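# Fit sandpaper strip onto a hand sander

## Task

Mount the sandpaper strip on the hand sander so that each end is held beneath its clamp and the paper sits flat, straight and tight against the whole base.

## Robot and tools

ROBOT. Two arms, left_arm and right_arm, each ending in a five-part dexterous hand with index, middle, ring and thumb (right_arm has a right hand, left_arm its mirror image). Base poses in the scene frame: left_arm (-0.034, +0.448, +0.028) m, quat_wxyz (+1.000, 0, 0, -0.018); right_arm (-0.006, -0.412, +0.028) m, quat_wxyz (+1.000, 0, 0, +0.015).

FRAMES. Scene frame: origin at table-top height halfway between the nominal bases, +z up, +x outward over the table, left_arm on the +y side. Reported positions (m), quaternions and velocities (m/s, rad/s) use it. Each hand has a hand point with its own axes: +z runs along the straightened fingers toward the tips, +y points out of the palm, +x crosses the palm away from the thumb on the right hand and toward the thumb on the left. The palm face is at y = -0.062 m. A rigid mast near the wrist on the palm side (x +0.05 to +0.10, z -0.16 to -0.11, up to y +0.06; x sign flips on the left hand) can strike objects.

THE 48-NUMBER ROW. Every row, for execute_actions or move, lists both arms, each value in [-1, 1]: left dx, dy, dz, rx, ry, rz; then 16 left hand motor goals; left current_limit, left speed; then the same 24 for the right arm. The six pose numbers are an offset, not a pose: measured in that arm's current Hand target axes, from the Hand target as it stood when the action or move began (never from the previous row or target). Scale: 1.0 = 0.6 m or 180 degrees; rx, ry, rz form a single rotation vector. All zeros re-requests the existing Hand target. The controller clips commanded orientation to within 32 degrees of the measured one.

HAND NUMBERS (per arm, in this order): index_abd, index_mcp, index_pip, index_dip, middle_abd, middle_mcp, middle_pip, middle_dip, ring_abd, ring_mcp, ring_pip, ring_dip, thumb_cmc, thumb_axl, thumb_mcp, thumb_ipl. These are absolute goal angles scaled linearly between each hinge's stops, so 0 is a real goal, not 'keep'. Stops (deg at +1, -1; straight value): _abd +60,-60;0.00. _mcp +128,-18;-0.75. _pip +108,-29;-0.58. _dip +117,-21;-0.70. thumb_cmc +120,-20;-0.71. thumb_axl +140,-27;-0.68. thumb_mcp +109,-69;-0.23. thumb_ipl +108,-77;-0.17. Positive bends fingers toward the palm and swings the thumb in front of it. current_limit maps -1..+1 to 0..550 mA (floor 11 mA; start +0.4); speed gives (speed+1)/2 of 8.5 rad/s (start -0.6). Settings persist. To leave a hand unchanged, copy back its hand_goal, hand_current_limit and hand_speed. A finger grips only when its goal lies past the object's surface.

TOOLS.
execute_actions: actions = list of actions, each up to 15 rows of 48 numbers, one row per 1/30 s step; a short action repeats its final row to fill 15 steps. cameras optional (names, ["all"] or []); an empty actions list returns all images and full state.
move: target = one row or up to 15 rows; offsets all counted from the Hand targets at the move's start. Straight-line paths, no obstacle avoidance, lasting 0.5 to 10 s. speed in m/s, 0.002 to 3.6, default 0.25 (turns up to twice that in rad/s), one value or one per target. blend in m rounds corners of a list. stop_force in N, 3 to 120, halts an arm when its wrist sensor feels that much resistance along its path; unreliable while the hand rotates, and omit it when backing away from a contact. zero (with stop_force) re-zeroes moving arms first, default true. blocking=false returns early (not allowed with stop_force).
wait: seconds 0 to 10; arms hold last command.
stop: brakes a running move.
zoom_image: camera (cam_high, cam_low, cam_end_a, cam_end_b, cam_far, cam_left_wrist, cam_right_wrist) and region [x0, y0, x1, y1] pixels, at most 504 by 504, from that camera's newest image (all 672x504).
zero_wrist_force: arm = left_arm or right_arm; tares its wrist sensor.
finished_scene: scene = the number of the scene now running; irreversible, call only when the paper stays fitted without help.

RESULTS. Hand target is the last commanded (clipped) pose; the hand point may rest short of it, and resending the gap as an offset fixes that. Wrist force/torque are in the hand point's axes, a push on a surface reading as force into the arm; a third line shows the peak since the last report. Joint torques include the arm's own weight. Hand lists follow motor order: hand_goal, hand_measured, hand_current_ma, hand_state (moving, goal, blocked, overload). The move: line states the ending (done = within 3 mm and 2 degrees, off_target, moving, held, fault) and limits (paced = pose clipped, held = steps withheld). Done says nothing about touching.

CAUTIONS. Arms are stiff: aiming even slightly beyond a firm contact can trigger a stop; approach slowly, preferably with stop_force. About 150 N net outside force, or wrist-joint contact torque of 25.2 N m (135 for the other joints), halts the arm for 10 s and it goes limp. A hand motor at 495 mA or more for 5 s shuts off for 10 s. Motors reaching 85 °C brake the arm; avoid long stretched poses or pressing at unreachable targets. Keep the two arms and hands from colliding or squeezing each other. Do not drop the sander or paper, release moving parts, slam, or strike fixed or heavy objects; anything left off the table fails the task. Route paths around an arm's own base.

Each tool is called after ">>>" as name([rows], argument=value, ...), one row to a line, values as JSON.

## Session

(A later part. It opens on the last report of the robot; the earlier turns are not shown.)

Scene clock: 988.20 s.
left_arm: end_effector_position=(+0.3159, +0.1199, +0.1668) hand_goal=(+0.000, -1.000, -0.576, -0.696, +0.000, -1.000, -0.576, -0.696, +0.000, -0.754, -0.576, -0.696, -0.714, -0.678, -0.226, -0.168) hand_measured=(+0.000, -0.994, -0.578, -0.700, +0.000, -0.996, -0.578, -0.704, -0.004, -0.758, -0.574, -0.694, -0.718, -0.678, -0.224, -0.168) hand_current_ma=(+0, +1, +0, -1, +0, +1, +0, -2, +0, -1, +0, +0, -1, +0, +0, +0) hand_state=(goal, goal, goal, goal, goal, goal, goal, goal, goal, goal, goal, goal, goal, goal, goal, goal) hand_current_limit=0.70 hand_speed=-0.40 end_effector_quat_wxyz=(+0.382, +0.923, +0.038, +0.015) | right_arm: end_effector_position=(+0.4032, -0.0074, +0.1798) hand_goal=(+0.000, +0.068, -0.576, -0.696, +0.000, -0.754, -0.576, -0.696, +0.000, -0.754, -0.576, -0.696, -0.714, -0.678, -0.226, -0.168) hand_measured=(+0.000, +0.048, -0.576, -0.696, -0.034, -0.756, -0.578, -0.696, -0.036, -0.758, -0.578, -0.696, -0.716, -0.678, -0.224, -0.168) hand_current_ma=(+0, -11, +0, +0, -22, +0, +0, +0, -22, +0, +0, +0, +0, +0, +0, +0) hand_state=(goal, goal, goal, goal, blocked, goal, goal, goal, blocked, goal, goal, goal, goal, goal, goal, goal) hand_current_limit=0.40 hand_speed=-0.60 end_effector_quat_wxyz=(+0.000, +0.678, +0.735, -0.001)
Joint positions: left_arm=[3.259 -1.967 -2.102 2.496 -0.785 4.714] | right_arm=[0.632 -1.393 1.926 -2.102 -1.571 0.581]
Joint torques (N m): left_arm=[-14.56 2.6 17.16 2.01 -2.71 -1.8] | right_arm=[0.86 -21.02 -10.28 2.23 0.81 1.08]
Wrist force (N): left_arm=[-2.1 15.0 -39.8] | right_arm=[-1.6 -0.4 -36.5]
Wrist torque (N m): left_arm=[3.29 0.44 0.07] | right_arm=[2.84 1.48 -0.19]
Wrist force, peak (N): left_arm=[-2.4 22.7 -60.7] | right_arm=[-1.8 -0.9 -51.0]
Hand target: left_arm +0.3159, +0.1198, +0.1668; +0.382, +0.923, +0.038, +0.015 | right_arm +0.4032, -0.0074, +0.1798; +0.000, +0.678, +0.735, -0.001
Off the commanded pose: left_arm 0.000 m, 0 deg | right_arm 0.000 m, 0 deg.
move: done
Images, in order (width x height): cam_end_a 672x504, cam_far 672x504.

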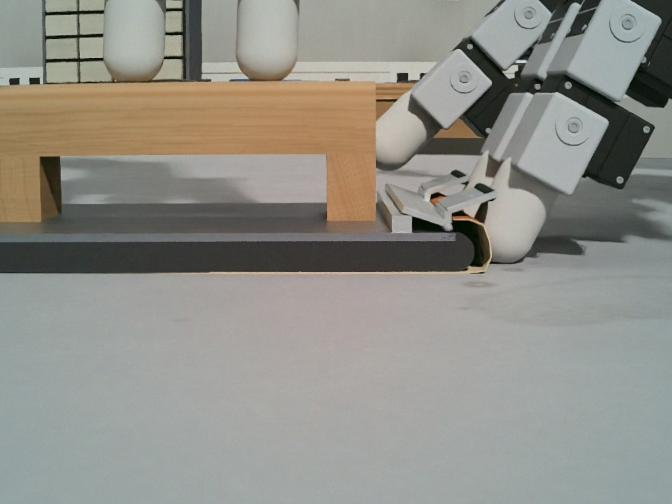

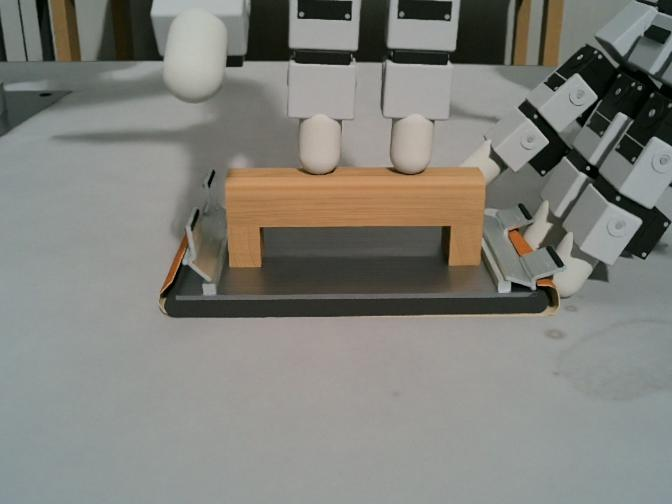

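>>> move([
  [0,0.0353,-0.0825,0,0,0,0,-1,-0.576,-0.696,0,-1,-0.576,-0.696,0,-0.753,-0.576,-0.696,-0.714,-0.678,-0.226,-0.168,0.7,-0.4,0,0,-0.0,0,0,0,0,0.068,-0.576,-0.696,0,-0.754,-0.576,-0.696,0,-0.754,-0.576,-0.696,-0.714,-0.678,-0.226,-0.168,0.4,-0.6],
  [0,-0.05,-0.125,-0.1389,0,0,0,-1,-0.576,-0.696,0,-1,-0.576,-0.696,0,-0.753,-0.576,-0.696,-0.714,-0.678,-0.226,-0.168,0.7,-0.4,0,0,-0.0,0,0,0,0,0.068,-0.576,-0.696,0,-0.754,-0.576,-0.696,0,-0.754,-0.576,-0.696,-0.714,-0.678,-0.226,-0.168,0.4,-0.6],
  [0,-0.0971,-0.0799,-0.1389,0,0,0,-1,-0.576,-0.696,0,-1,-0.576,-0.696,0,-0.753,-0.576,-0.696,-0.714,-0.678,-0.226,-0.168,0.7,-0.4,0,0,-0.0,0,0,0,0,0.068,-0.576,-0.696,0,-0.754,-0.576,-0.696,0,-0.754,-0.576,-0.696,-0.714,-0.678,-0.226,-0.168,0.4,-0.6],
], speed=[0.1,0.2,0.08], blend=[0.01,0.01,0], cameras=["cam_end_a","cam_far"])

>>> zoom_image(camera="cam_end_a", region=[340, 130, 600, 290])

Scene clock: 1024.17 s.
left_arm: end_effector_position=(+0.3098, +0.1947, +0.1595) hand_goal=(+0.000, -1.000, -0.576, -0.696, +0.000, -1.000, -0.576, -0.696, +0.000, -0.754, -0.576, -0.696, -0.714, -0.678, -0.226, -0.168) hand_measured=(+0.000, -1.000, -0.580, -0.698, +0.000, -1.000, -0.580, -0.700, -0.004, -0.760, -0.576, -0.694, -0.720, -0.678, -0.224, -0.168) hand_current_ma=(+0, +0, -1, +0, +0, +0, -1, -1, +0, -2, +0, +0, -2, +0, +0, +0) hand_state=(goal, goal, goal, goal, goal, goal, goal, goal, goal, goal, goal, goal, goal, goal, goal, goal) hand_current_limit=0.70 hand_speed=-0.40 end_effector_quat_wxyz=(+0.573, +0.818, +0.034, +0.023) | right_arm: end_effector_position=(+0.4032, -0.0074, +0.1798) hand_goal=(+0.000, +0.068, -0.576, -0.696, +0.000, -0.754, -0.576, -0.696, +0.000, -0.754, -0.576, -0.696, -0.714, -0.678, -0.226, -0.168) hand_measured=(+0.000, +0.048, -0.576, -0.696, -0.034, -0.756, -0.578, -0.696, -0.036, -0.758, -0.578, -0.696, -0.716, -0.678, -0.224, -0.168) hand_current_ma=(+0, -11, +0, +0, -22, +0, +0, +0, -22, +0, +0, +0, +0, +0, +0, +0) hand_state=(goal, goal, goal, goal, blocked, goal, goal, goal, blocked, goal, goal, goal, goal, goal, goal, goal) hand_current_limit=0.40 hand_speed=-0.60 end_effector_quat_wxyz=(+0.000, +0.678, +0.735, -0.001)
Joint positions: left_arm=[3.598 -2.387 -2.237 2.312 -0.482 5.513] | right_arm=[0.632 -1.393 1.925 -2.102 -1.571 0.581]
Joint torques (N m): left_arm=[10.24 20.01 10.95 -0.48 3.22 1.89] | right_arm=[-2.79 -19.54 -10.62 1.01 0.5 0.76]
Wrist force (N): left_arm=[-2.6 0.4 -1.3] | right_arm=[-1.7 -0.4 -34.5]
Wrist torque (N m): left_arm=[-0.04 0.38 -0.03] | right_arm=[2.75 1.47 -0.20]
Wrist force, peak (N): left_arm=[-2.1 15.1 -40.6] | right_arm=[-1.7 -0.4 -36.1]
Hand target: left_arm +0.3098, +0.1947, +0.1595; +0.573, +0.818, +0.034, +0.023 | right_arm +0.4032, -0.0074, +0.1798; +0.000, +0.678, +0.735, -0.001
Off the commanded pose: left_arm 0.000 m, 0 deg | right_arm 0.000 m, 0 deg.
move: done
Images, in order (width x height): cam_end_a 672x504, cam_far 672x504.

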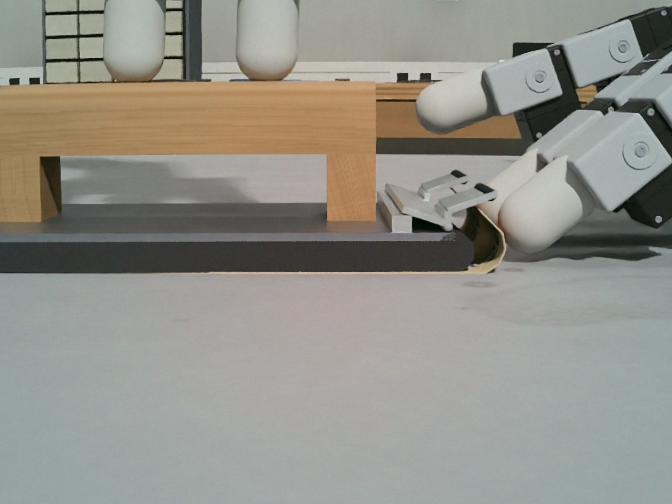

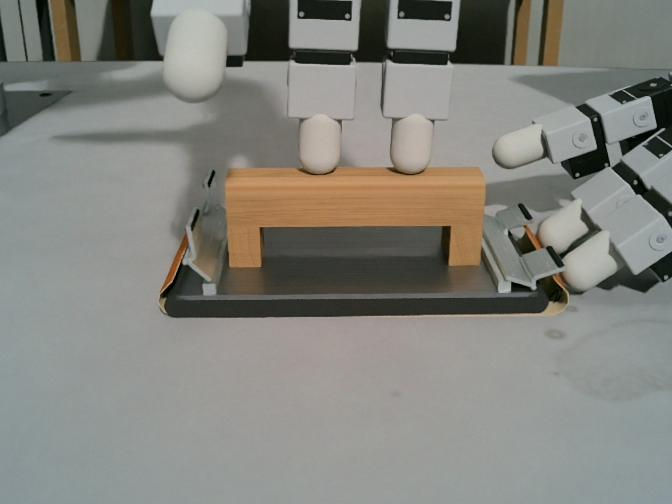

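Scaled by 1.938 from the camera's 672x504 image, which has a finer 960x720 frame.

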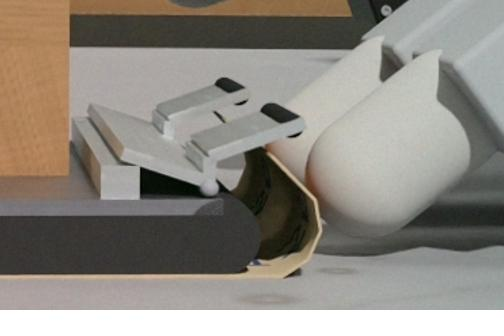

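>>> move(target=[0,0.0009,0.0148,0,0,0,0,-1,-0.576,-0.696,0,-1,-0.576,-0.696,0,-0.753,-0.576,-0.696,-0.714,-0.678,-0.226,-0.168,0.7,-0.4,0,0,-0.0,0,0,0,0,0.068,-0.576,-0.696,0,-0.754,-0.576,-0.696,0,-0.754,-0.576,-0.696,-0.714,-0.678,-0.226,-0.168,0.4,-0.6], speed=0.04, stop_force=20, cameras=["cam_end_a"])

>>> zoom_image(camera="cam_end_a", region=[340, 130, 600, 290])

Scene clock: 1035.50 s.
left_arm: end_effector_position=(+0.3105, +0.1862, +0.1569) hand_goal=(+0.000, -1.000, -0.576, -0.696, +0.000, -1.000, -0.576, -0.696, +0.000, -0.754, -0.576, -0.696, -0.714, -0.678, -0.226, -0.168) hand_measured=(+0.000, -0.996, -0.572, -0.694, +0.000, -0.994, -0.570, -0.692, -0.004, -0.760, -0.576, -0.694, -0.720, -0.678, -0.224, -0.168) hand_current_ma=(+0, +1, +1, +0, +0, +1, +1, +1, +0, -2, +0, +0, -2, +0, +0, +0) hand_state=(goal, goal, goal, goal, goal, goal, goal, goal, goal, goal, goal, goal, goal, goal, goal, goal) hand_current_limit=0.70 hand_speed=-0.40 end_effector_quat_wxyz=(+0.573, +0.818, +0.034, +0.023) | right_arm: end_effector_position=(+0.4032, -0.0074, +0.1798) hand_goal=(+0.000, +0.068, -0.576, -0.696, +0.000, -0.754, -0.576, -0.696, +0.000, -0.754, -0.576, -0.696, -0.714, -0.678, -0.226, -0.168) hand_measured=(+0.000, +0.048, -0.576, -0.696, -0.034, -0.756, -0.578, -0.696, -0.036, -0.758, -0.578, -0.696, -0.716, -0.678, -0.224, -0.168) hand_current_ma=(+0, -11, +0, +0, -22, +0, +0, +0, -22, +0, +0, +0, +0, +0, +0, +0) hand_state=(goal, goal, goal, goal, blocked, goal, goal, goal, blocked, goal, goal, goal, goal, goal, goal, goal) hand_current_limit=0.40 hand_speed=-0.60 end_effector_quat_wxyz=(+0.000, +0.678, +0.735, -0.001)
Joint positions: left_arm=[3.568 -2.387 -2.227 2.345 -0.463 5.464] | right_arm=[0.632 -1.393 1.925 -2.102 -1.571 0.581]
Joint torques (N m): left_arm=[-10.45 45.67 11.01 -0.06 2.62 -1.39] | right_arm=[-3.98 -19.39 -10.44 0.88 0.2 0.43]
Wrist force (N): left_arm=[-2.6 4.2 -8.0] | right_arm=[-2.0 -0.3 -35.5]
Wrist torque (N m): left_arm=[0.47 0.26 0.04] | right_arm=[2.78 1.47 -0.21]
Wrist force, peak (N): left_arm=[-2.7 4.2 -8.3] | right_arm=[-1.7 -0.3 -35.7]
Hand target: left_arm +0.3105, +0.1862, +0.1569; +0.573, +0.818, +0.034, +0.023 | right_arm +0.4032, -0.0074, +0.1798; +0.000, +0.678, +0.735, -0.001
Off the commanded pose: left_arm 0.000 m, 0 deg | right_arm 0.000 m, 0 deg.
move: done
Images, in order (width x height): cam_end_a 672x504.

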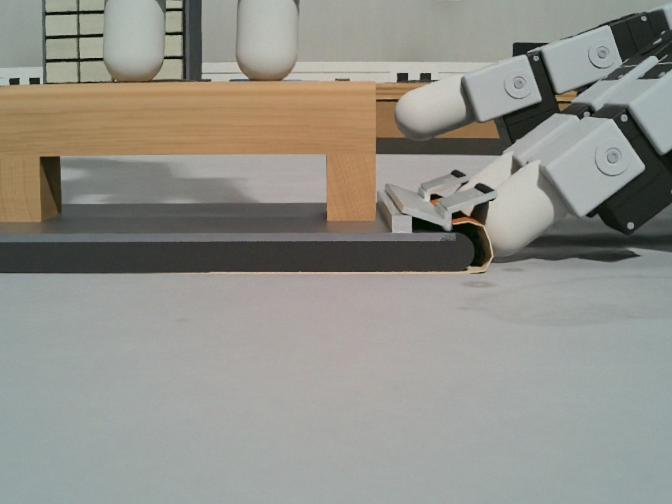

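Scaled by 1.938 from the camera's 672x504 image, which has a finer 960x720 frame.

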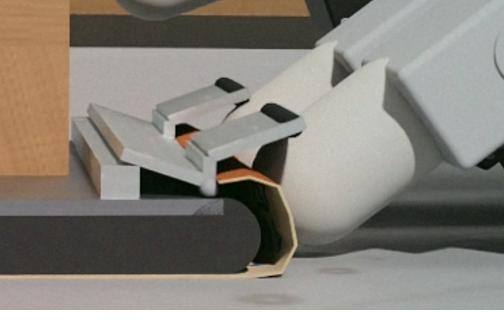

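>>> move(target=[0,0.0089,0,0,0,0,0,-1,-0.576,-0.696,0,-1,-0.576,-0.696,0,-0.753,-0.576,-0.696,-0.714,-0.678,-0.226,-0.168,0.8,-0.4,0,0,-0.0,0,0,0,0,0.068,-0.576,-0.696,0,-0.754,-0.576,-0.696,0,-0.754,-0.576,-0.696,-0.714,-0.678,-0.226,-0.168,0.4,-0.6], speed=0.04, stop_force=35, cameras=["cam_end_a"])

>>> zoom_image(camera="cam_end_a", region=[340, 130, 600, 290])

Scene clock: 1043.13 s.
left_arm: end_effector_position=(+0.3107, +0.1844, +0.1620) hand_goal=(+0.000, -1.000, -0.576, -0.696, +0.000, -1.000, -0.576, -0.696, +0.000, -0.754, -0.576, -0.696, -0.714, -0.678, -0.226, -0.168) hand_measured=(+0.002, -1.000, -0.602, -0.708, +0.002, -1.000, -0.600, -0.710, -0.004, -0.760, -0.576, -0.694, -0.720, -0.678, -0.224, -0.168) hand_current_ma=(+0, +0, -20, -5, +0, +0, -18, -7, +0, -2, +0, +0, -2, +0, +0, +0) hand_state=(goal, goal, blocked, goal, goal, goal, blocked, goal, goal, goal, goal, goal, goal, goal, goal, goal) hand_current_limit=0.80 hand_speed=-0.40 end_effector_quat_wxyz=(+0.573, +0.818, +0.034, +0.023) | right_arm: end_effector_position=(+0.4032, -0.0074, +0.1798) hand_goal=(+0.000, +0.068, -0.576, -0.696, +0.000, -0.754, -0.576, -0.696, +0.000, -0.754, -0.576, -0.696, -0.714, -0.678, -0.226, -0.168) hand_measured=(+0.000, +0.048, -0.576, -0.696, -0.034, -0.756, -0.578, -0.696, -0.036, -0.758, -0.578, -0.696, -0.716, -0.678, -0.224, -0.168) hand_current_ma=(+0, -11, +0, +0, -22, +0, +0, +0, -22, +0, +0, +0, +0, +0, +0, +0) hand_state=(goal, goal, goal, goal, blocked, goal, goal, goal, blocked, goal, goal, goal, goal, goal, goal, goal) hand_current_limit=0.40 hand_speed=-0.60 end_effector_quat_wxyz=(+0.000, +0.678, +0.735, -0.001)
Joint positions: left_arm=[3.562 -2.37 -2.228 2.339 -0.458 5.452] | right_arm=[0.632 -1.393 1.925 -2.102 -1.571 0.581]
Joint torques (N m): left_arm=[-11.26 48.44 -14.24 -4.43 4.08 -1.32] | right_arm=[-4.3 -19.94 -10.05 1.07 -0.47 0.42]
Wrist force (N): left_arm=[-2.3 -3.1 -4.0] | right_arm=[-1.6 -0.2 -35.5]
Wrist torque (N m): left_arm=[0.54 0.34 0.12] | right_arm=[2.81 1.44 -0.19]
Wrist force, peak (N): left_arm=[-2.9 4.3 -8.4] | right_arm=[-2.0 -0.2 -36.0]
Hand target: left_arm +0.3107, +0.1844, +0.1620; +0.573, +0.818, +0.034, +0.023 | right_arm +0.4032, -0.0074, +0.1798; +0.000, +0.678, +0.735, -0.001
Off the commanded pose: left_arm 0.000 m, 0 deg | right_arm 0.000 m, 0 deg.
move: done
Images, in order (width x height): cam_end_a 672x504.

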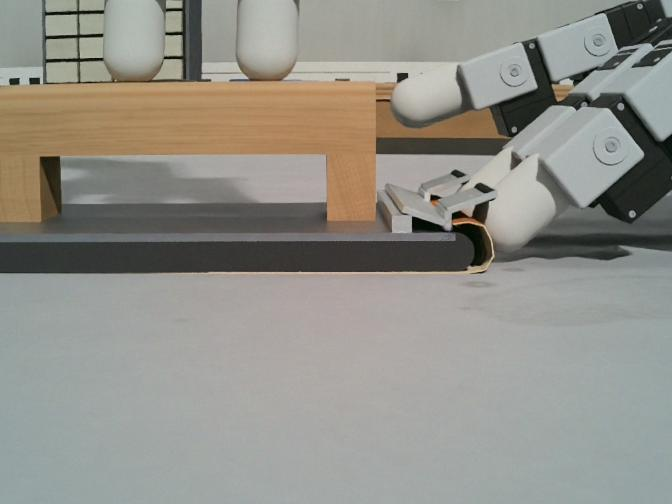

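Scaled by 1.938 from the camera's 672x504 image, which has a finer 960x720 frame.

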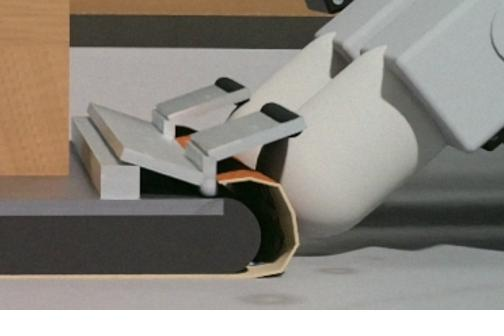

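>>> zoom_image(camera="cam_far", region=[150, 150, 270, 330])

>>> zoom_image(camera="cam_end_a", region=[370, 160, 510, 280])

This scene's latest camera images include none from cam_far. They are from: cam_end_a. cam_far's image comes with the result of a call that names it in "cameras".

Scaled by 3.600 from the camera's 672x504 image, which has a finer 960x720 frame.

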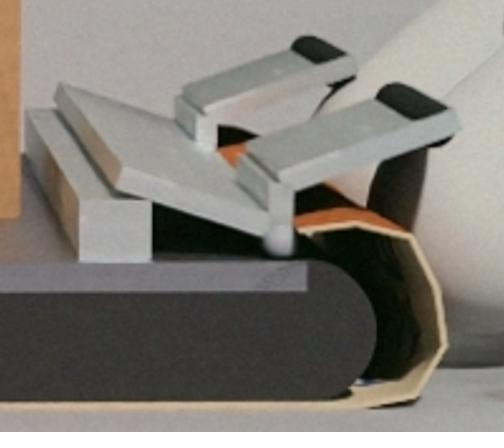

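>>> move(target=[0,0.0,0,0,0,0,0,-0.8,-0.3,-0.5,0,-0.8,-0.3,-0.5,0,-0.753,-0.576,-0.696,-0.714,-0.678,-0.226,-0.168,0.75,-0.8,0,0,-0.0,0,0,0,0,0.068,-0.576,-0.696,0,-0.754,-0.576,-0.696,0,-0.754,-0.576,-0.696,-0.714,-0.678,-0.226,-0.168,0.4,-0.6], speed=0.04, cameras=["cam_end_a","cam_far"])

>>> zoom_image(camera="cam_end_a", region=[340, 130, 600, 290])

>>> zoom_image(camera="cam_far", region=[460, 150, 660, 330])

Scene clock: 1068.63 s.
left_arm: end_effector_position=(+0.3107, +0.1844, +0.1619) hand_goal=(+0.000, -0.800, -0.300, -0.500, +0.000, -0.800, -0.300, -0.500, +0.000, -0.754, -0.576, -0.696, -0.714, -0.678, -0.226, -0.168) hand_measured=(+0.002, -0.996, -0.602, -0.640, +0.000, -0.994, -0.600, -0.648, -0.004, -0.760, -0.576, -0.694, -0.720, -0.678, -0.224, -0.168) hand_current_ma=(+0, -481, -481, -361, +0, -481, -481, -403, +0, -2, +0, +0, -2, +0, +0, +0) hand_state=(goal, blocked, blocked, blocked, goal, blocked, blocked, blocked, goal, goal, goal, goal, goal, goal, goal, goal) hand_current_limit=0.75 hand_speed=-0.80 end_effector_quat_wxyz=(+0.573, +0.818, +0.034, +0.023) | right_arm: end_effector_position=(+0.4032, -0.0074, +0.1798) hand_goal=(+0.000, +0.068, -0.576, -0.696, +0.000, -0.754, -0.576, -0.696, +0.000, -0.754, -0.576, -0.696, -0.714, -0.678, -0.226, -0.168) hand_measured=(+0.000, +0.048, -0.576, -0.696, -0.034, -0.756, -0.578, -0.696, -0.036, -0.758, -0.578, -0.696, -0.716, -0.678, -0.224, -0.168) hand_current_ma=(+0, -11, +0, +0, -22, +0, +0, +0, -23, +0, +0, +0, +0, +0, +0, +0) hand_state=(goal, goal, goal, goal, blocked, goal, goal, goal, blocked, goal, goal, goal, goal, goal, goal, goal) hand_current_limit=0.40 hand_speed=-0.60 end_effector_quat_wxyz=(+0.000, +0.678, +0.735, -0.001)
Joint positions: left_arm=[3.562 -2.37 -2.228 2.339 -0.459 5.452] | right_arm=[0.632 -1.393 1.925 -2.102 -1.571 0.581]
Joint torques (N m): left_arm=[-10.9 47.24 -13.27 -4.2 5.07 -0.38] | right_arm=[-3.93 -19.29 -10.34 0.96 -1.02 0.12]
Wrist force (N): left_arm=[-2.2 -19.8 -8.9] | right_arm=[-2.3 -0.6 -36.2]
Wrist torque (N m): left_arm=[2.35 0.36 0.15] | right_arm=[2.88 1.44 -0.25]
Wrist force, peak (N): left_arm=[-1.9 -20.3 -8.8] | right_arm=[-2.3 -0.5 -37.1]
Hand target: left_arm +0.3107, +0.1844, +0.1620; +0.573, +0.818, +0.034, +0.023 | right_arm +0.4032, -0.0074, +0.1798; +0.000, +0.678, +0.735, -0.001
Off the commanded pose: left_arm 0.000 m, 0 deg | right_arm 0.000 m, 0 deg.
move: done
Images, in order (width x height): cam_end_a 672x504, cam_far 672x504.

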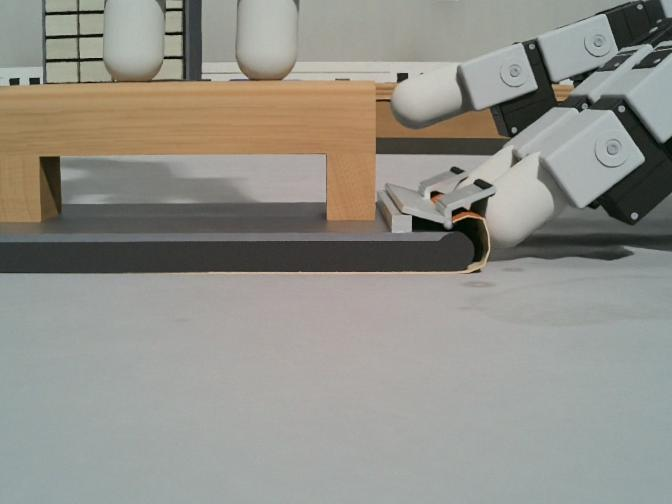

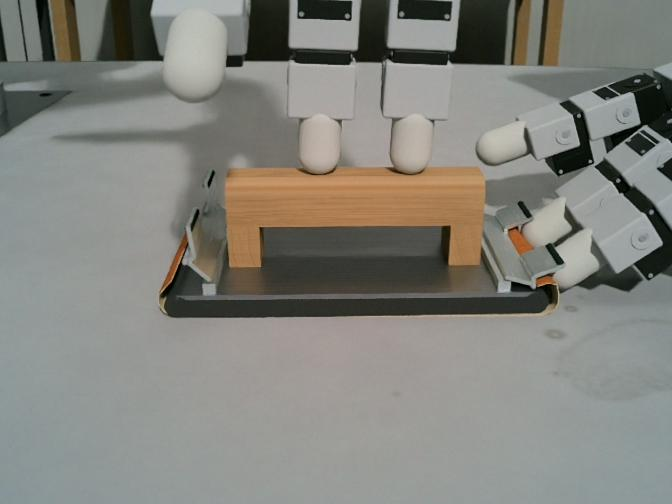

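Scaled by 1.938 from the camera's 672x504 image, which has a finer 960x720 frame.

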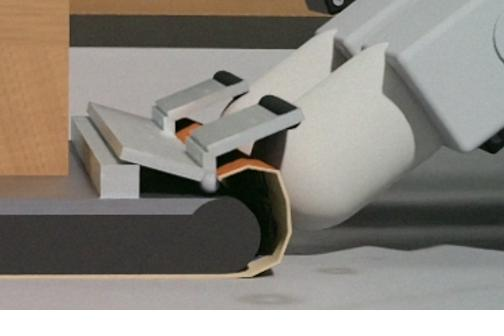

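Scaled by 2.520 from the camera's 672x504 image, which has a finer 960x720 frame.

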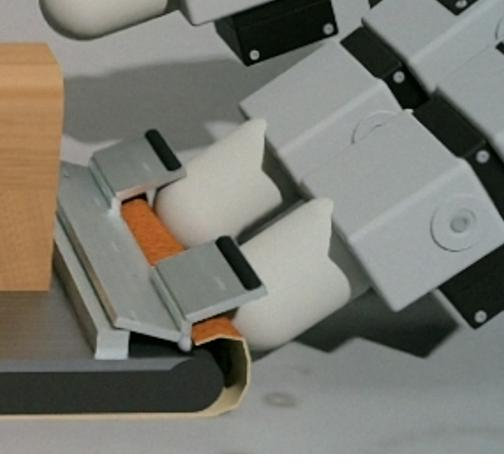

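>>> move(target=[0,0.0089,0,0,0,0,0,-0.8,-0.3,-0.5,0,-0.8,-0.3,-0.5,0,-0.753,-0.576,-0.696,-0.714,-0.678,-0.226,-0.168,0.75,-0.8,0,0,-0.0,0,0,0,0,0.068,-0.576,-0.696,0,-0.754,-0.576,-0.696,0,-0.754,-0.576,-0.696,-0.714,-0.678,-0.226,-0.168,0.4,-0.6], speed=0.04, stop_force=35, cameras=["cam_end_a","cam_far"])

>>> zoom_image(camera="cam_end_a", region=[340, 130, 600, 290])

Scene clock: 1072.70 s.
left_arm: end_effector_position=(+0.3108, +0.1825, +0.1670) hand_goal=(+0.000, -0.800, -0.300, -0.500, +0.000, -0.800, -0.300, -0.500, +0.000, -0.754, -0.576, -0.696, -0.714, -0.678, -0.226, -0.168) hand_measured=(+0.002, -0.996, -0.602, -0.626, +0.000, -0.994, -0.600, -0.636, -0.004, -0.760, -0.576, -0.694, -0.720, -0.678, -0.224, -0.168) hand_current_ma=(+0, -481, -481, -305, +0, -481, -481, -344, +0, -2, +0, +0, -2, +0, +0, +0) hand_state=(goal, blocked, blocked, blocked, goal, blocked, blocked, blocked, goal, goal, goal, goal, goal, goal, goal, goal) hand_current_limit=0.75 hand_speed=-0.80 end_effector_quat_wxyz=(+0.573, +0.818, +0.034, +0.023) | right_arm: end_effector_position=(+0.4032, -0.0074, +0.1798) hand_goal=(+0.000, +0.068, -0.576, -0.696, +0.000, -0.754, -0.576, -0.696, +0.000, -0.754, -0.576, -0.696, -0.714, -0.678, -0.226, -0.168) hand_measured=(+0.000, +0.048, -0.576, -0.696, -0.036, -0.756, -0.578, -0.696, -0.038, -0.758, -0.578, -0.696, -0.716, -0.678, -0.224, -0.168) hand_current_ma=(+0, -11, +0, +0, -24, +0, +0, +0, -25, +0, +0, +0, +0, +0, +0, +0) hand_state=(goal, goal, goal, goal, blocked, goal, goal, goal, blocked, goal, goal, goal, goal, goal, goal, goal) hand_current_limit=0.40 hand_speed=-0.60 end_effector_quat_wxyz=(+0.000, +0.678, +0.735, -0.001)
Joint positions: left_arm=[3.555 -2.353 -2.23 2.334 -0.454 5.441] | right_arm=[0.632 -1.393 1.925 -2.102 -1.571 0.581]
Joint torques (N m): left_arm=[-13.93 47.81 -13.99 -5.95 6.96 -0.92] | right_arm=[-3.9 -16.82 -10.22 1.03 -1.03 -0.15]
Wrist force (N): left_arm=[-2.4 -16.9 -13.7] | right_arm=[-2.5 -0.3 -37.2]
Wrist torque (N m): left_arm=[2.67 0.31 0.12] | right_arm=[2.94 1.45 -0.25]
Wrist force, peak (N): left_arm=[-2.7 -19.9 -13.0] | right_arm=[-2.7 -0.2 -37.5]
Hand target: left_arm +0.3108, +0.1825, +0.1670; +0.573, +0.818, +0.034, +0.023 | right_arm +0.4032, -0.0074, +0.1798; +0.000, +0.678, +0.735, -0.001
Off the commanded pose: left_arm 0.000 m, 0 deg | right_arm 0.000 m, 0 deg.
move: done
Images, in order (width x height): cam_end_a 672x504, cam_far 672x504.

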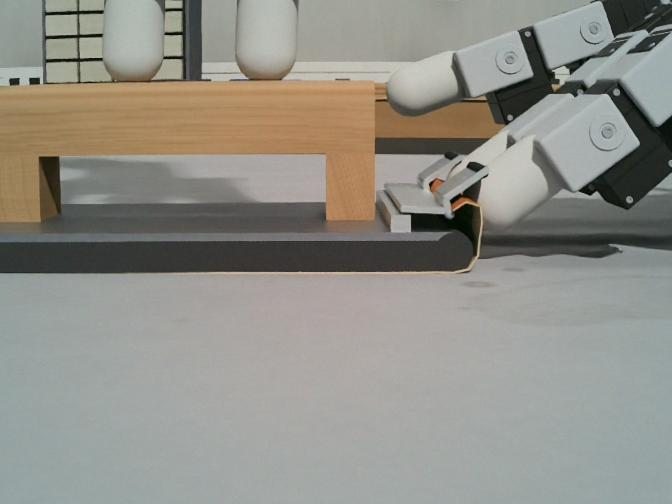

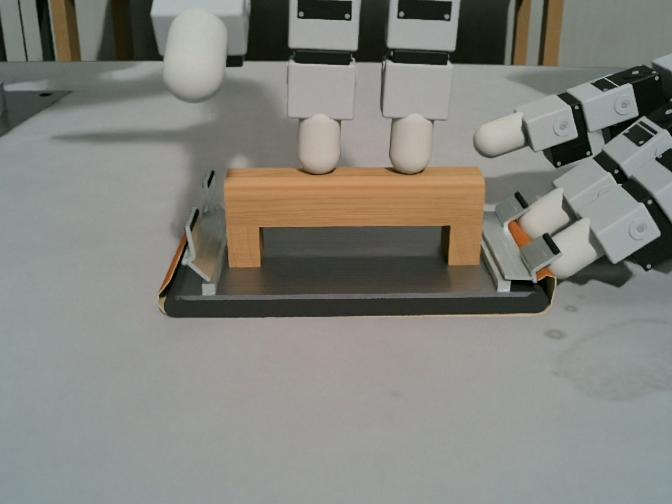

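Scaled by 1.938 from the camera's 672x504 image, which has a finer 960x720 frame.

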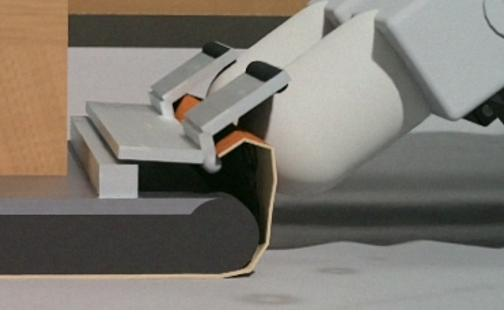

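>>> move(target=[0,0.0208,0,0,0,0,0,-0.8,-0.3,-0.5,0,-0.8,-0.3,-0.5,0,-0.753,-0.576,-0.696,-0.714,-0.678,-0.226,-0.168,0.75,-0.8,0,0,-0.0,0,0,0,0,0.068,-0.576,-0.696,0,-0.754,-0.576,-0.696,0,-0.754,-0.576,-0.696,-0.714,-0.678,-0.226,-0.168,0.4,-0.6], speed=0.04, stop_force=35, cameras=["cam_end_a","cam_far"])

>>> zoom_image(camera="cam_end_a", region=[340, 130, 600, 290])

Scene clock: 1080.57 s.
left_arm: end_effector_position=(+0.3112, +0.1783, +0.1787) hand_goal=(+0.000, -0.800, -0.300, -0.500, +0.000, -0.800, -0.300, -0.500, +0.000, -0.754, -0.576, -0.696, -0.714, -0.678, -0.226, -0.168) hand_measured=(+0.002, -0.966, -0.520, -0.554, +0.000, -0.960, -0.520, -0.566, -0.004, -0.762, -0.576, -0.694, -0.722, -0.678, -0.224, -0.168) hand_current_ma=(+0, -481, -481, -71, +0, -481, -481, -98, +0, -2, +0, +0, -2, +0, +0, +0) hand_state=(goal, blocked, blocked, blocked, goal, blocked, blocked, blocked, goal, goal, goal, goal, goal, goal, goal, goal) hand_current_limit=0.75 hand_speed=-0.80 end_effector_quat_wxyz=(+0.573, +0.818, +0.034, +0.023) | right_arm: end_effector_position=(+0.4032, -0.0074, +0.1798) hand_goal=(+0.000, +0.068, -0.576, -0.696, +0.000, -0.754, -0.576, -0.696, +0.000, -0.754, -0.576, -0.696, -0.714, -0.678, -0.226, -0.168) hand_measured=(+0.000, +0.048, -0.576, -0.696, -0.036, -0.756, -0.578, -0.696, -0.038, -0.756, -0.578, -0.696, -0.716, -0.678, -0.224, -0.168) hand_current_ma=(+0, -11, +0, +0, -24, +0, +0, +0, -25, +0, +0, +0, +0, +0, +0, +0) hand_state=(goal, goal, goal, goal, blocked, goal, goal, goal, blocked, goal, goal, goal, goal, goal, goal, goal) hand_current_limit=0.40 hand_speed=-0.60 end_effector_quat_wxyz=(+0.000, +0.678, +0.735, -0.001)
Joint positions: left_arm=[3.54 -2.314 -2.232 2.322 -0.445 5.414] | right_arm=[0.632 -1.393 1.925 -2.102 -1.571 0.581]
Joint torques (N m): left_arm=[-15.38 47.08 -13.9 -5.03 5.97 -1.03] | right_arm=[-3.44 -14.53 -9.98 1.08 -0.38 -0.36]
Wrist force (N): left_arm=[-2.2 -11.3 -15.3] | right_arm=[-2.7 -0.7 -35.3]
Wrist torque (N m): left_arm=[2.40 0.27 0.16] | right_arm=[2.71 1.36 -0.28]
Wrist force, peak (N): left_arm=[-2.5 -17.8 -13.8] | right_arm=[-2.6 -0.5 -37.8]
Hand target: left_arm +0.3112, +0.1783, +0.1787; +0.573, +0.818, +0.034, +0.023 | right_arm +0.4032, -0.0074, +0.1798; +0.000, +0.678, +0.735, -0.001
Off the commanded pose: left_arm 0.000 m, 0 deg | right_arm 0.000 m, 0 deg.
move: done
Images, in order (width x height): cam_end_a 672x504, cam_far 672x504.

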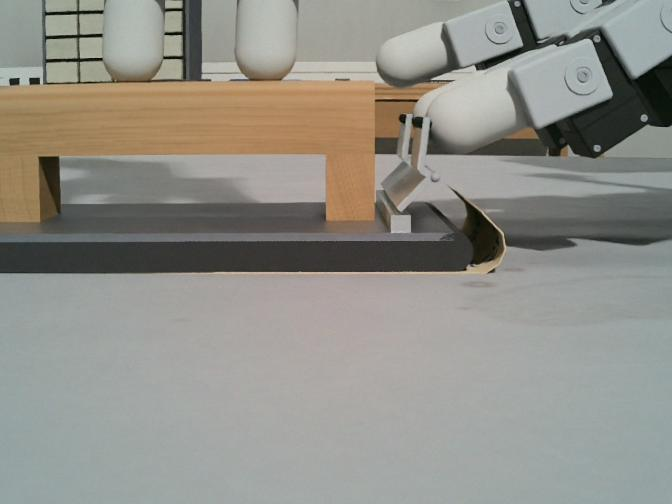

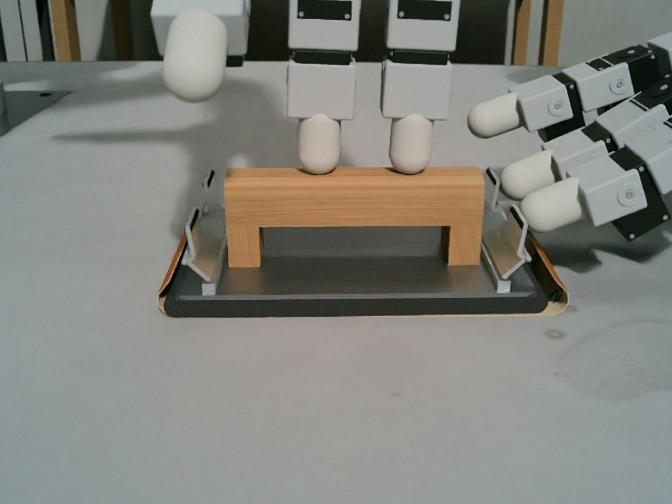

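Scaled by 1.938 from the camera's 672x504 image, which has a finer 960x720 frame.

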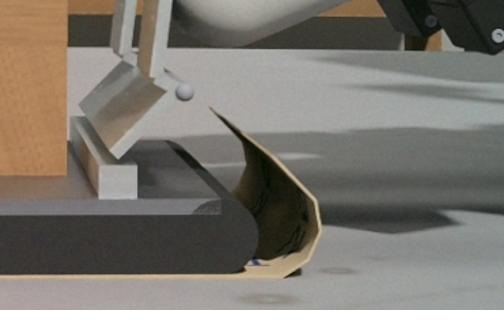

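>>> move([
  [0,-0.0015,-0.0527,0,0,0,0,-1,-0.576,-0.696,0,-1,-0.576,-0.696,0,-0.753,-0.576,-0.696,-0.714,-0.678,-0.226,-0.168,0.3,-0.4,0,0,-0.0837,0,0,0,0,0.068,-0.576,-0.696,0,-0.754,-0.576,-0.696,0,-0.754,-0.576,-0.696,-0.714,-0.678,-0.226,-0.168,0.4,-0.4],
  [0,-0.0015,-0.0527,0,0,0,0,-1,-0.576,-0.696,0,-1,-0.576,-0.696,0,-0.753,-0.576,-0.696,-0.714,-0.678,-0.226,-0.168,0.3,-0.4,0.1895,-0.1273,-0.0837,0,0,-0.5,-0.06,-0.754,-0.576,-0.696,0.06,-0.754,-0.576,-0.696,0.1,-0.754,-0.576,-0.696,-0.714,-0.678,-0.226,-0.168,0.4,-0.4],
  [0,-0.0015,-0.0527,0,0,0,0,-1,-0.576,-0.696,0,-1,-0.576,-0.696,0,-0.753,-0.576,-0.696,-0.714,-0.678,-0.226,-0.168,0.3,-0.4,0.1895,-0.1273,-0.0287,0,0,-0.5,-0.06,-0.754,-0.576,-0.696,0.06,-0.754,-0.576,-0.696,0.1,-0.754,-0.576,-0.696,-0.714,-0.678,-0.226,-0.168,0.4,-0.4],
], speed=0.25, blend=[0.01,0.01,0], cameras=["cam_end_a","cam_far","cam_high"])

>>> zoom_image(camera="cam_high", region=[290, 140, 430, 240])

Scene clock: 1149.00 s.
left_arm: end_effector_position=(+0.3088, +0.2082, +0.1887) hand_goal=(+0.000, -1.000, -0.576, -0.696, +0.000, -1.000, -0.576, -0.696, +0.000, -0.754, -0.576, -0.696, -0.714, -0.678, -0.226, -0.168) hand_measured=(+0.002, -1.000, -0.578, -0.694, +0.000, -1.000, -0.578, -0.694, -0.002, -0.762, -0.576, -0.694, -0.722, -0.678, -0.224, -0.168) hand_current_ma=(+0, +0, +0, +0, +0, +0, +0, +0, +0, -3, +0, +0, -2, +0, +0, +0) hand_state=(goal, goal, goal, goal, goal, goal, goal, goal, goal, goal, goal, goal, goal, goal, goal, goal) hand_current_limit=0.30 hand_speed=-0.40 end_effector_quat_wxyz=(+0.573, +0.818, +0.034, +0.023) | right_arm: end_effector_position=(+0.3179, +0.0997, +0.1971) hand_goal=(-0.060, -0.754, -0.576, -0.696, +0.060, -0.754, -0.576, -0.696, +0.100, -0.754, -0.576, -0.696, -0.714, -0.678, -0.226, -0.168) hand_measured=(-0.056, -0.750, -0.576, -0.696, +0.056, -0.754, -0.578, -0.696, +0.096, -0.754, -0.578, -0.696, -0.716, -0.678, -0.222, -0.168) hand_current_ma=(+0, +1, +0, +0, +0, +0, +0, +0, -1, +0, +0, +0, +0, +0, +1, +0) hand_state=(goal, goal, goal, goal, goal, goal, goal, goal, goal, goal, goal, goal, goal, goal, goal, goal) hand_current_limit=0.40 hand_speed=-0.40 end_effector_quat_wxyz=(+0.000, -0.041, +0.999, -0.001)
Joint positions: left_arm=[3.645 -2.311 -2.269 2.205 -0.515 5.583] | right_arm=[0.657 -1.425 1.913 -2.058 -1.571 -0.964]
Joint torques (N m): left_arm=[12.51 17.71 -12.04 -3.96 0.04 1.89] | right_arm=[-2.01 -12.99 -14.64 -4.27 -0.59 0.32]
Wrist force (N): left_arm=[-2.3 0.1 -1.5] | right_arm=[-0.3 0.0 0.7]
Wrist torque (N m): left_arm=[-0.06 0.35 0.00] | right_arm=[-0.07 0.06 0.04]
Wrist force, peak (N): left_arm=[-2.3 -12.8 -15.4] | right_arm=[-2.5 -0.4 -35.5]
Hand target: left_arm +0.3088, +0.2082, +0.1887; +0.573, +0.818, +0.034, +0.023 | right_arm +0.3179, +0.0997, +0.1970; +0.000, -0.041, +0.999, +0.000
Off the commanded pose: left_arm 0.000 m, 0 deg | right_arm 0.000 m, 0 deg.
move: done; blend cut to 0 m at target 2
Images, in order (width x height): cam_high 672x504, cam_end_a 672x504, cam_far 672x504.

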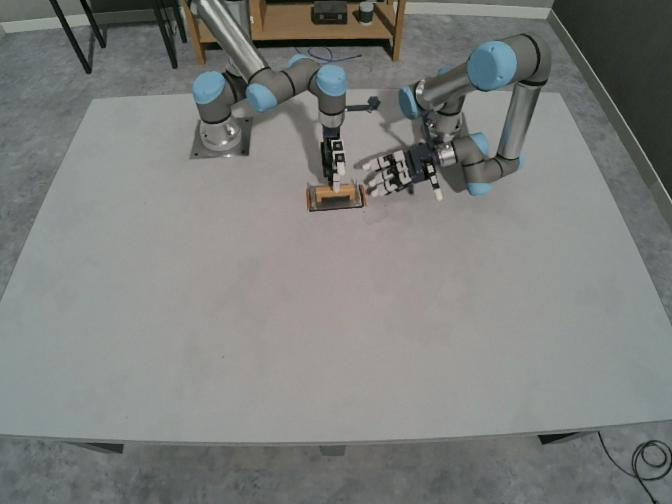

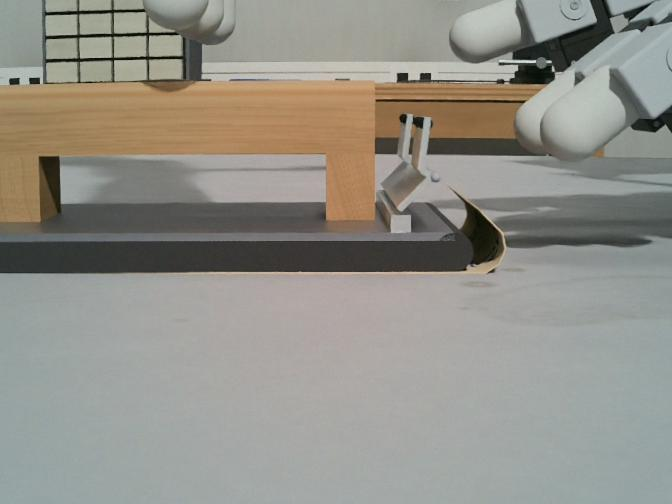

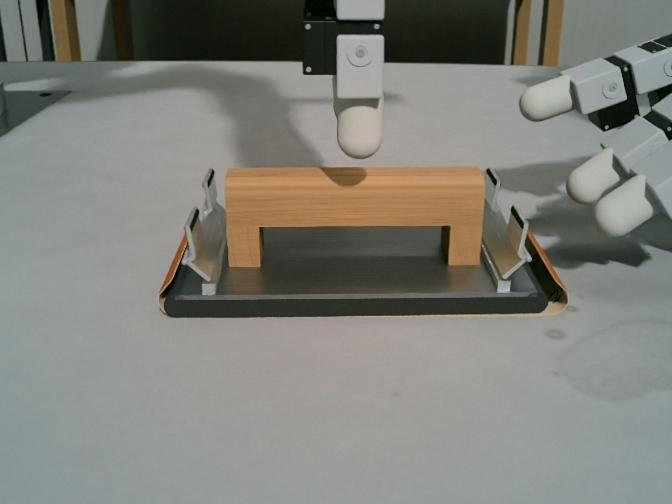

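Scaled by 3.600 from the camera's 672x504 image, which has a finer 960x720 frame.

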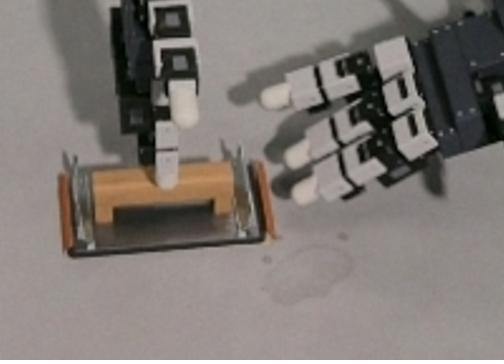

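>>> move(target=[0,0,0,0,0,0,0,-1,-0.576,-0.696,0,-1,-0.576,-0.696,0,-0.753,-0.576,-0.696,-0.714,-0.678,-0.226,-0.168,0.3,-0.4,0,0,0.0283,0,0,0,-0.06,-0.754,-0.576,-0.696,0.06,-0.754,-0.576,-0.696,0.1,-0.754,-0.576,-0.696,-0.714,-0.678,-0.226,-0.168,0.4,-0.4], speed=0.05, stop_force=6, cameras=["cam_end_a","cam_right_wrist","cam_end_b","cam_low"])

Scene clock: 1153.50 s.
left_arm: end_effector_position=(+0.3088, +0.2082, +0.1887) hand_goal=(+0.000, -1.000, -0.576, -0.696, +0.000, -1.000, -0.576, -0.696, +0.000, -0.754, -0.576, -0.696, -0.714, -0.678, -0.226, -0.168) hand_measured=(+0.002, -1.000, -0.578, -0.694, +0.000, -1.000, -0.578, -0.694, -0.002, -0.762, -0.576, -0.694, -0.722, -0.678, -0.224, -0.168) hand_current_ma=(+0, +0, +0, +0, +0, +0, +0, +0, +0, -3, +0, +0, -2, +0, +0, +0) hand_state=(goal, goal, goal, goal, goal, goal, goal, goal, goal, goal, goal, goal, goal, goal, goal, goal) hand_current_limit=0.30 hand_speed=-0.40 end_effector_quat_wxyz=(+0.573, +0.818, +0.034, +0.023) | right_arm: end_effector_position=(+0.3179, +0.0997, +0.1800) hand_goal=(-0.060, -0.754, -0.576, -0.696, +0.060, -0.754, -0.576, -0.696, +0.100, -0.754, -0.576, -0.696, -0.714, -0.678, -0.226, -0.168) hand_measured=(-0.056, -0.750, -0.576, -0.696, +0.056, -0.754, -0.578, -0.696, +0.096, -0.754, -0.578, -0.696, -0.716, -0.678, -0.222, -0.168) hand_current_ma=(+0, +1, +0, +0, +0, +0, +0, +0, -1, +0, +0, +0, +0, +0, +1, +0) hand_state=(goal, goal, goal, goal, goal, goal, goal, goal, goal, goal, goal, goal, goal, goal, goal, goal) hand_current_limit=0.40 hand_speed=-0.40 end_effector_quat_wxyz=(+0.000, -0.041, +0.999, +0.000)
Joint positions: left_arm=[3.645 -2.311 -2.269 2.205 -0.515 5.583] | right_arm=[0.657 -1.404 1.938 -2.104 -1.571 -0.964]
Joint torques (N m): left_arm=[11.93 16.45 -12.74 -3.88 0.14 1.82] | right_arm=[-5.12 -15.3 -12.82 -4.43 0.58 -0.92]
Wrist force (N): left_arm=[-2.5 0.2 -1.4] | right_arm=[-0.9 0.1 0.8]
Wrist torque (N m): left_arm=[-0.07 0.38 -0.02] | right_arm=[-0.09 0.13 -0.01]
Wrist force, peak (N): left_arm=[-2.7 0.4 -1.7] | right_arm=[-0.6 -0.2 1.1]
Hand target: left_arm +0.3088, +0.2082, +0.1887; +0.573, +0.818, +0.034, +0.023 | right_arm +0.3179, +0.0997, +0.1800; +0.000, -0.041, +0.999, +0.000
Off the commanded pose: left_arm 0.000 m, 0 deg | right_arm 0.000 m, 0 deg.
move: done
Images, in order (width x height): cam_low 672x504, cam_end_a 672x504, cam_end_b 672x504, cam_right_wrist 672x504.

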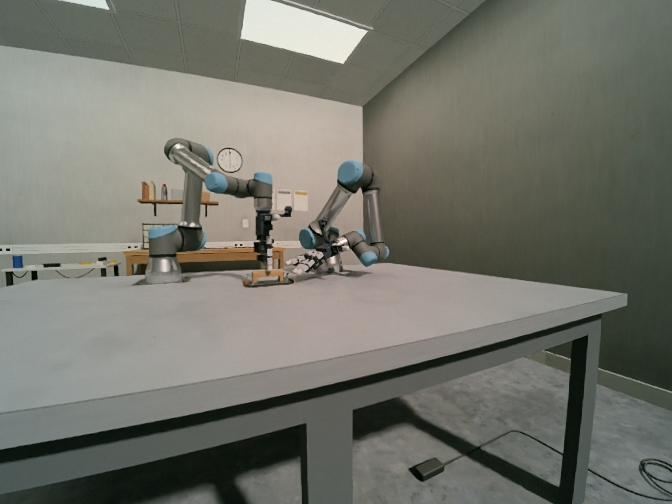

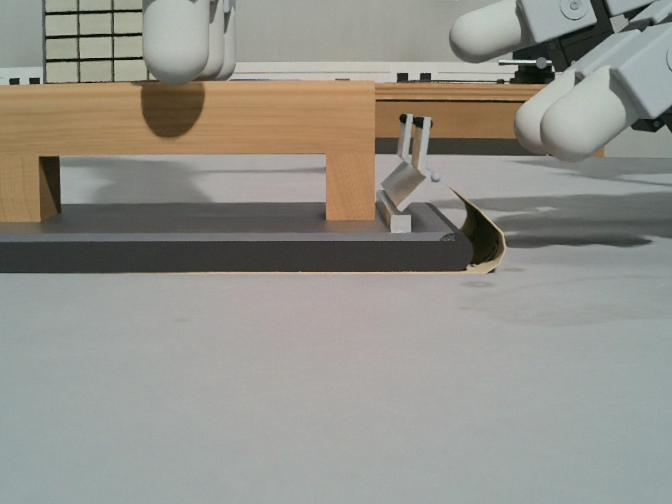

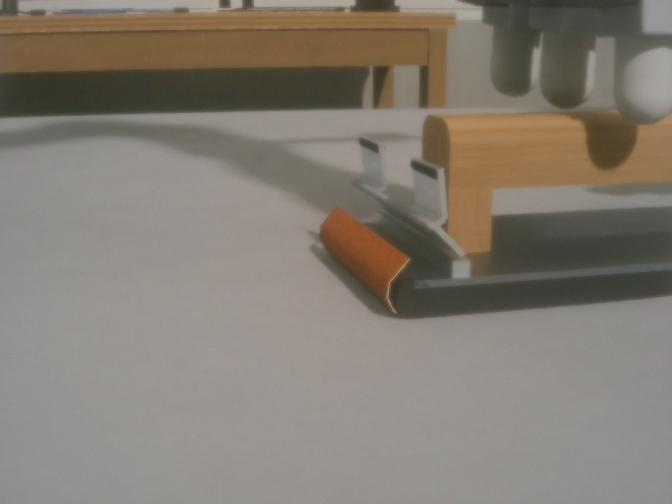

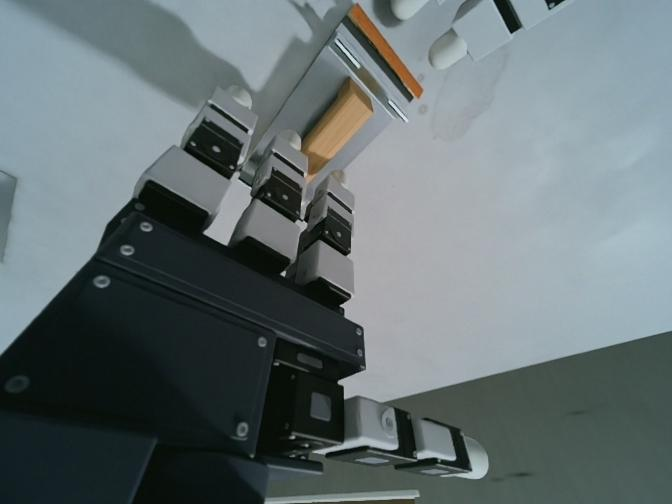

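>>> zoom_image(camera="cam_right_wrist", region=[200, 60, 440, 240])

Scaled by 2.100 from the camera's 672x504 image, which has a finer 960x720 frame.

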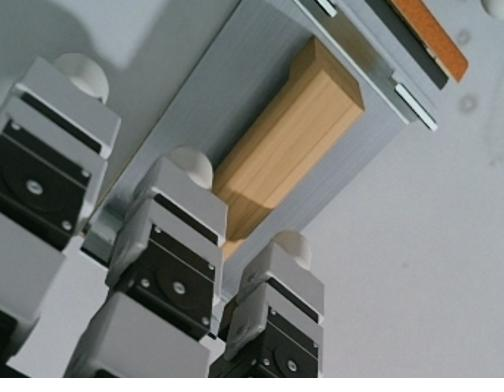

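>>> move(target=[0,0,0,0,0,0,0,-1,-0.576,-0.696,0,-1,-0.576,-0.696,0,-0.753,-0.576,-0.696,-0.714,-0.678,-0.226,-0.168,0.3,-0.4,0,0,0.0367,0,0,0,-0.06,-0.754,-0.576,-0.696,0.06,-0.754,-0.576,-0.696,0.1,-0.754,-0.576,-0.696,-0.714,-0.678,-0.226,-0.168,0.4,-0.4], speed=0.04, stop_force=4, cameras=["cam_end_a","cam_right_wrist","cam_far"])

>>> zoom_image(camera="cam_right_wrist", region=[200, 60, 440, 240])

Scene clock: 1159.40 s.
left_arm: end_effector_position=(+0.3088, +0.2082, +0.1887) hand_goal=(+0.000, -1.000, -0.576, -0.696, +0.000, -1.000, -0.576, -0.696, +0.000, -0.754, -0.576, -0.696, -0.714, -0.678, -0.226, -0.168) hand_measured=(+0.002, -1.000, -0.578, -0.694, +0.000, -1.000, -0.578, -0.694, -0.002, -0.762, -0.576, -0.694, -0.722, -0.678, -0.224, -0.168) hand_current_ma=(+0, +0, +0, +0, +0, +0, +0, +0, +0, -3, +0, +0, -2, +0, +0, +0) hand_state=(goal, goal, goal, goal, goal, goal, goal, goal, goal, goal, goal, goal, goal, goal, goal, goal) hand_current_limit=0.30 hand_speed=-0.40 end_effector_quat_wxyz=(+0.573, +0.818, +0.034, +0.023) | right_arm: end_effector_position=(+0.3179, +0.0997, +0.1580) hand_goal=(-0.060, -0.754, -0.576, -0.696, +0.060, -0.754, -0.576, -0.696, +0.100, -0.754, -0.576, -0.696, -0.714, -0.678, -0.226, -0.168) hand_measured=(-0.056, -0.750, -0.576, -0.696, +0.056, -0.754, -0.578, -0.696, +0.096, -0.754, -0.578, -0.696, -0.716, -0.678, -0.222, -0.168) hand_current_ma=(+0, +1, +0, +0, +0, +0, +0, +0, -1, +0, +0, +0, +0, +0, +1, +0) hand_state=(goal, goal, goal, goal, goal, goal, goal, goal, goal, goal, goal, goal, goal, goal, goal, goal) hand_current_limit=0.40 hand_speed=-0.40 end_effector_quat_wxyz=(+0.000, -0.041, +0.999, +0.000)
Joint positions: left_arm=[3.645 -2.311 -2.269 2.205 -0.515 5.583] | right_arm=[0.657 -1.374 1.968 -2.164 -1.571 -0.964]
Joint torques (N m): left_arm=[10.42 18.53 -12.19 -3.86 0.28 1.94] | right_arm=[-4.57 -17.87 -11.3 -4.69 -0.34 -0.86]
Wrist force (N): left_arm=[-2.3 0.5 -1.6] | right_arm=[-0.6 0.2 0.9]
Wrist torque (N m): left_arm=[-0.02 0.35 -0.01] | right_arm=[-0.07 0.07 0.02]
Wrist force, peak (N): left_arm=[-2.7 0.4 -1.8] | right_arm=[-0.8 0.4 1.1]
Hand target: left_arm +0.3088, +0.2082, +0.1887; +0.573, +0.818, +0.034, +0.023 | right_arm +0.3179, +0.0997, +0.1580; +0.000, -0.041, +0.999, +0.000
Off the commanded pose: left_arm 0.000 m, 0 deg | right_arm 0.000 m, 0 deg.
move: done
Images, in order (width x height): cam_end_a 672x504, cam_far 672x504, cam_right_wrist 672x504.

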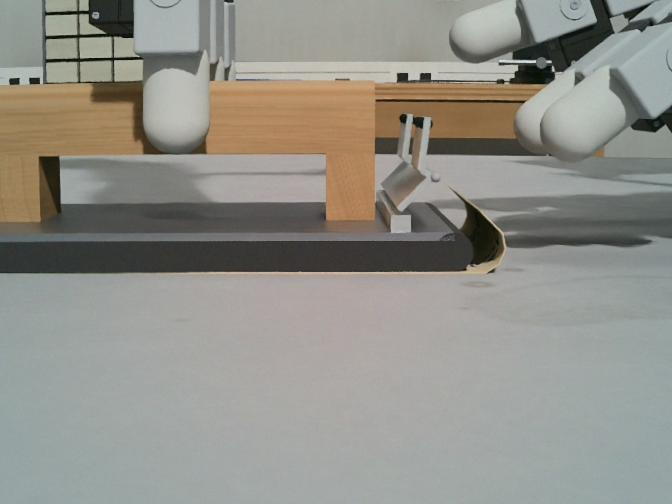

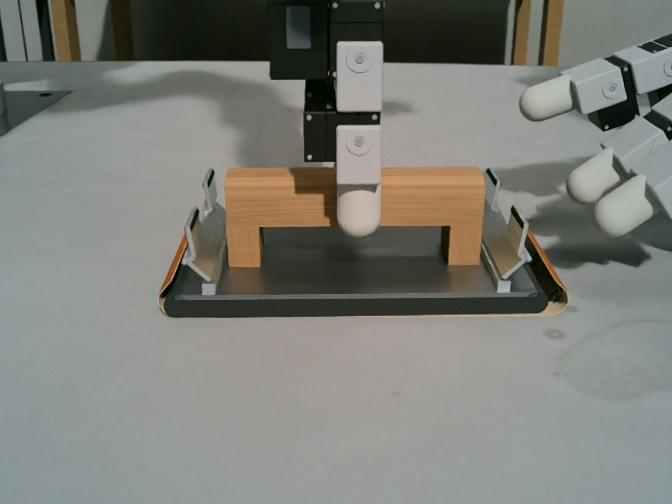

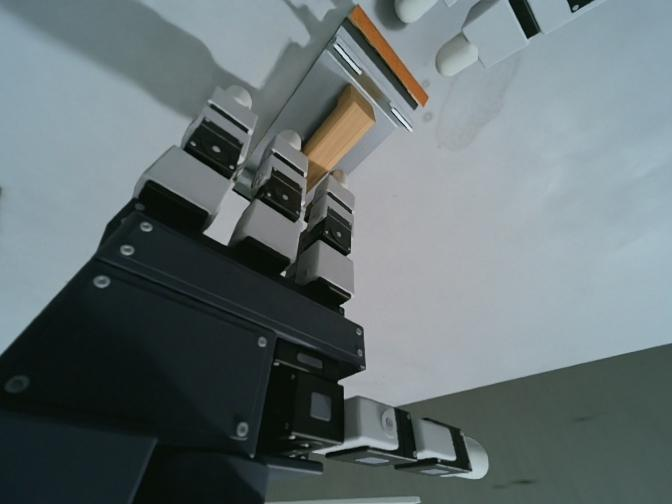

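Scaled by 2.100 from the camera's 672x504 image, which has a finer 960x720 frame.

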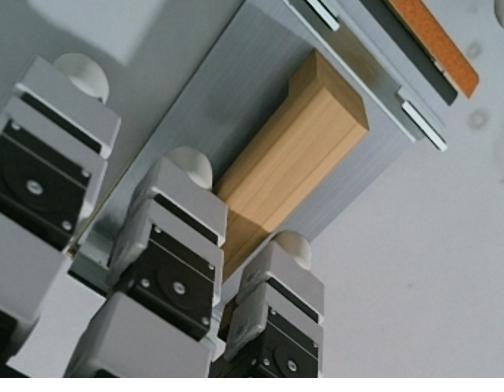

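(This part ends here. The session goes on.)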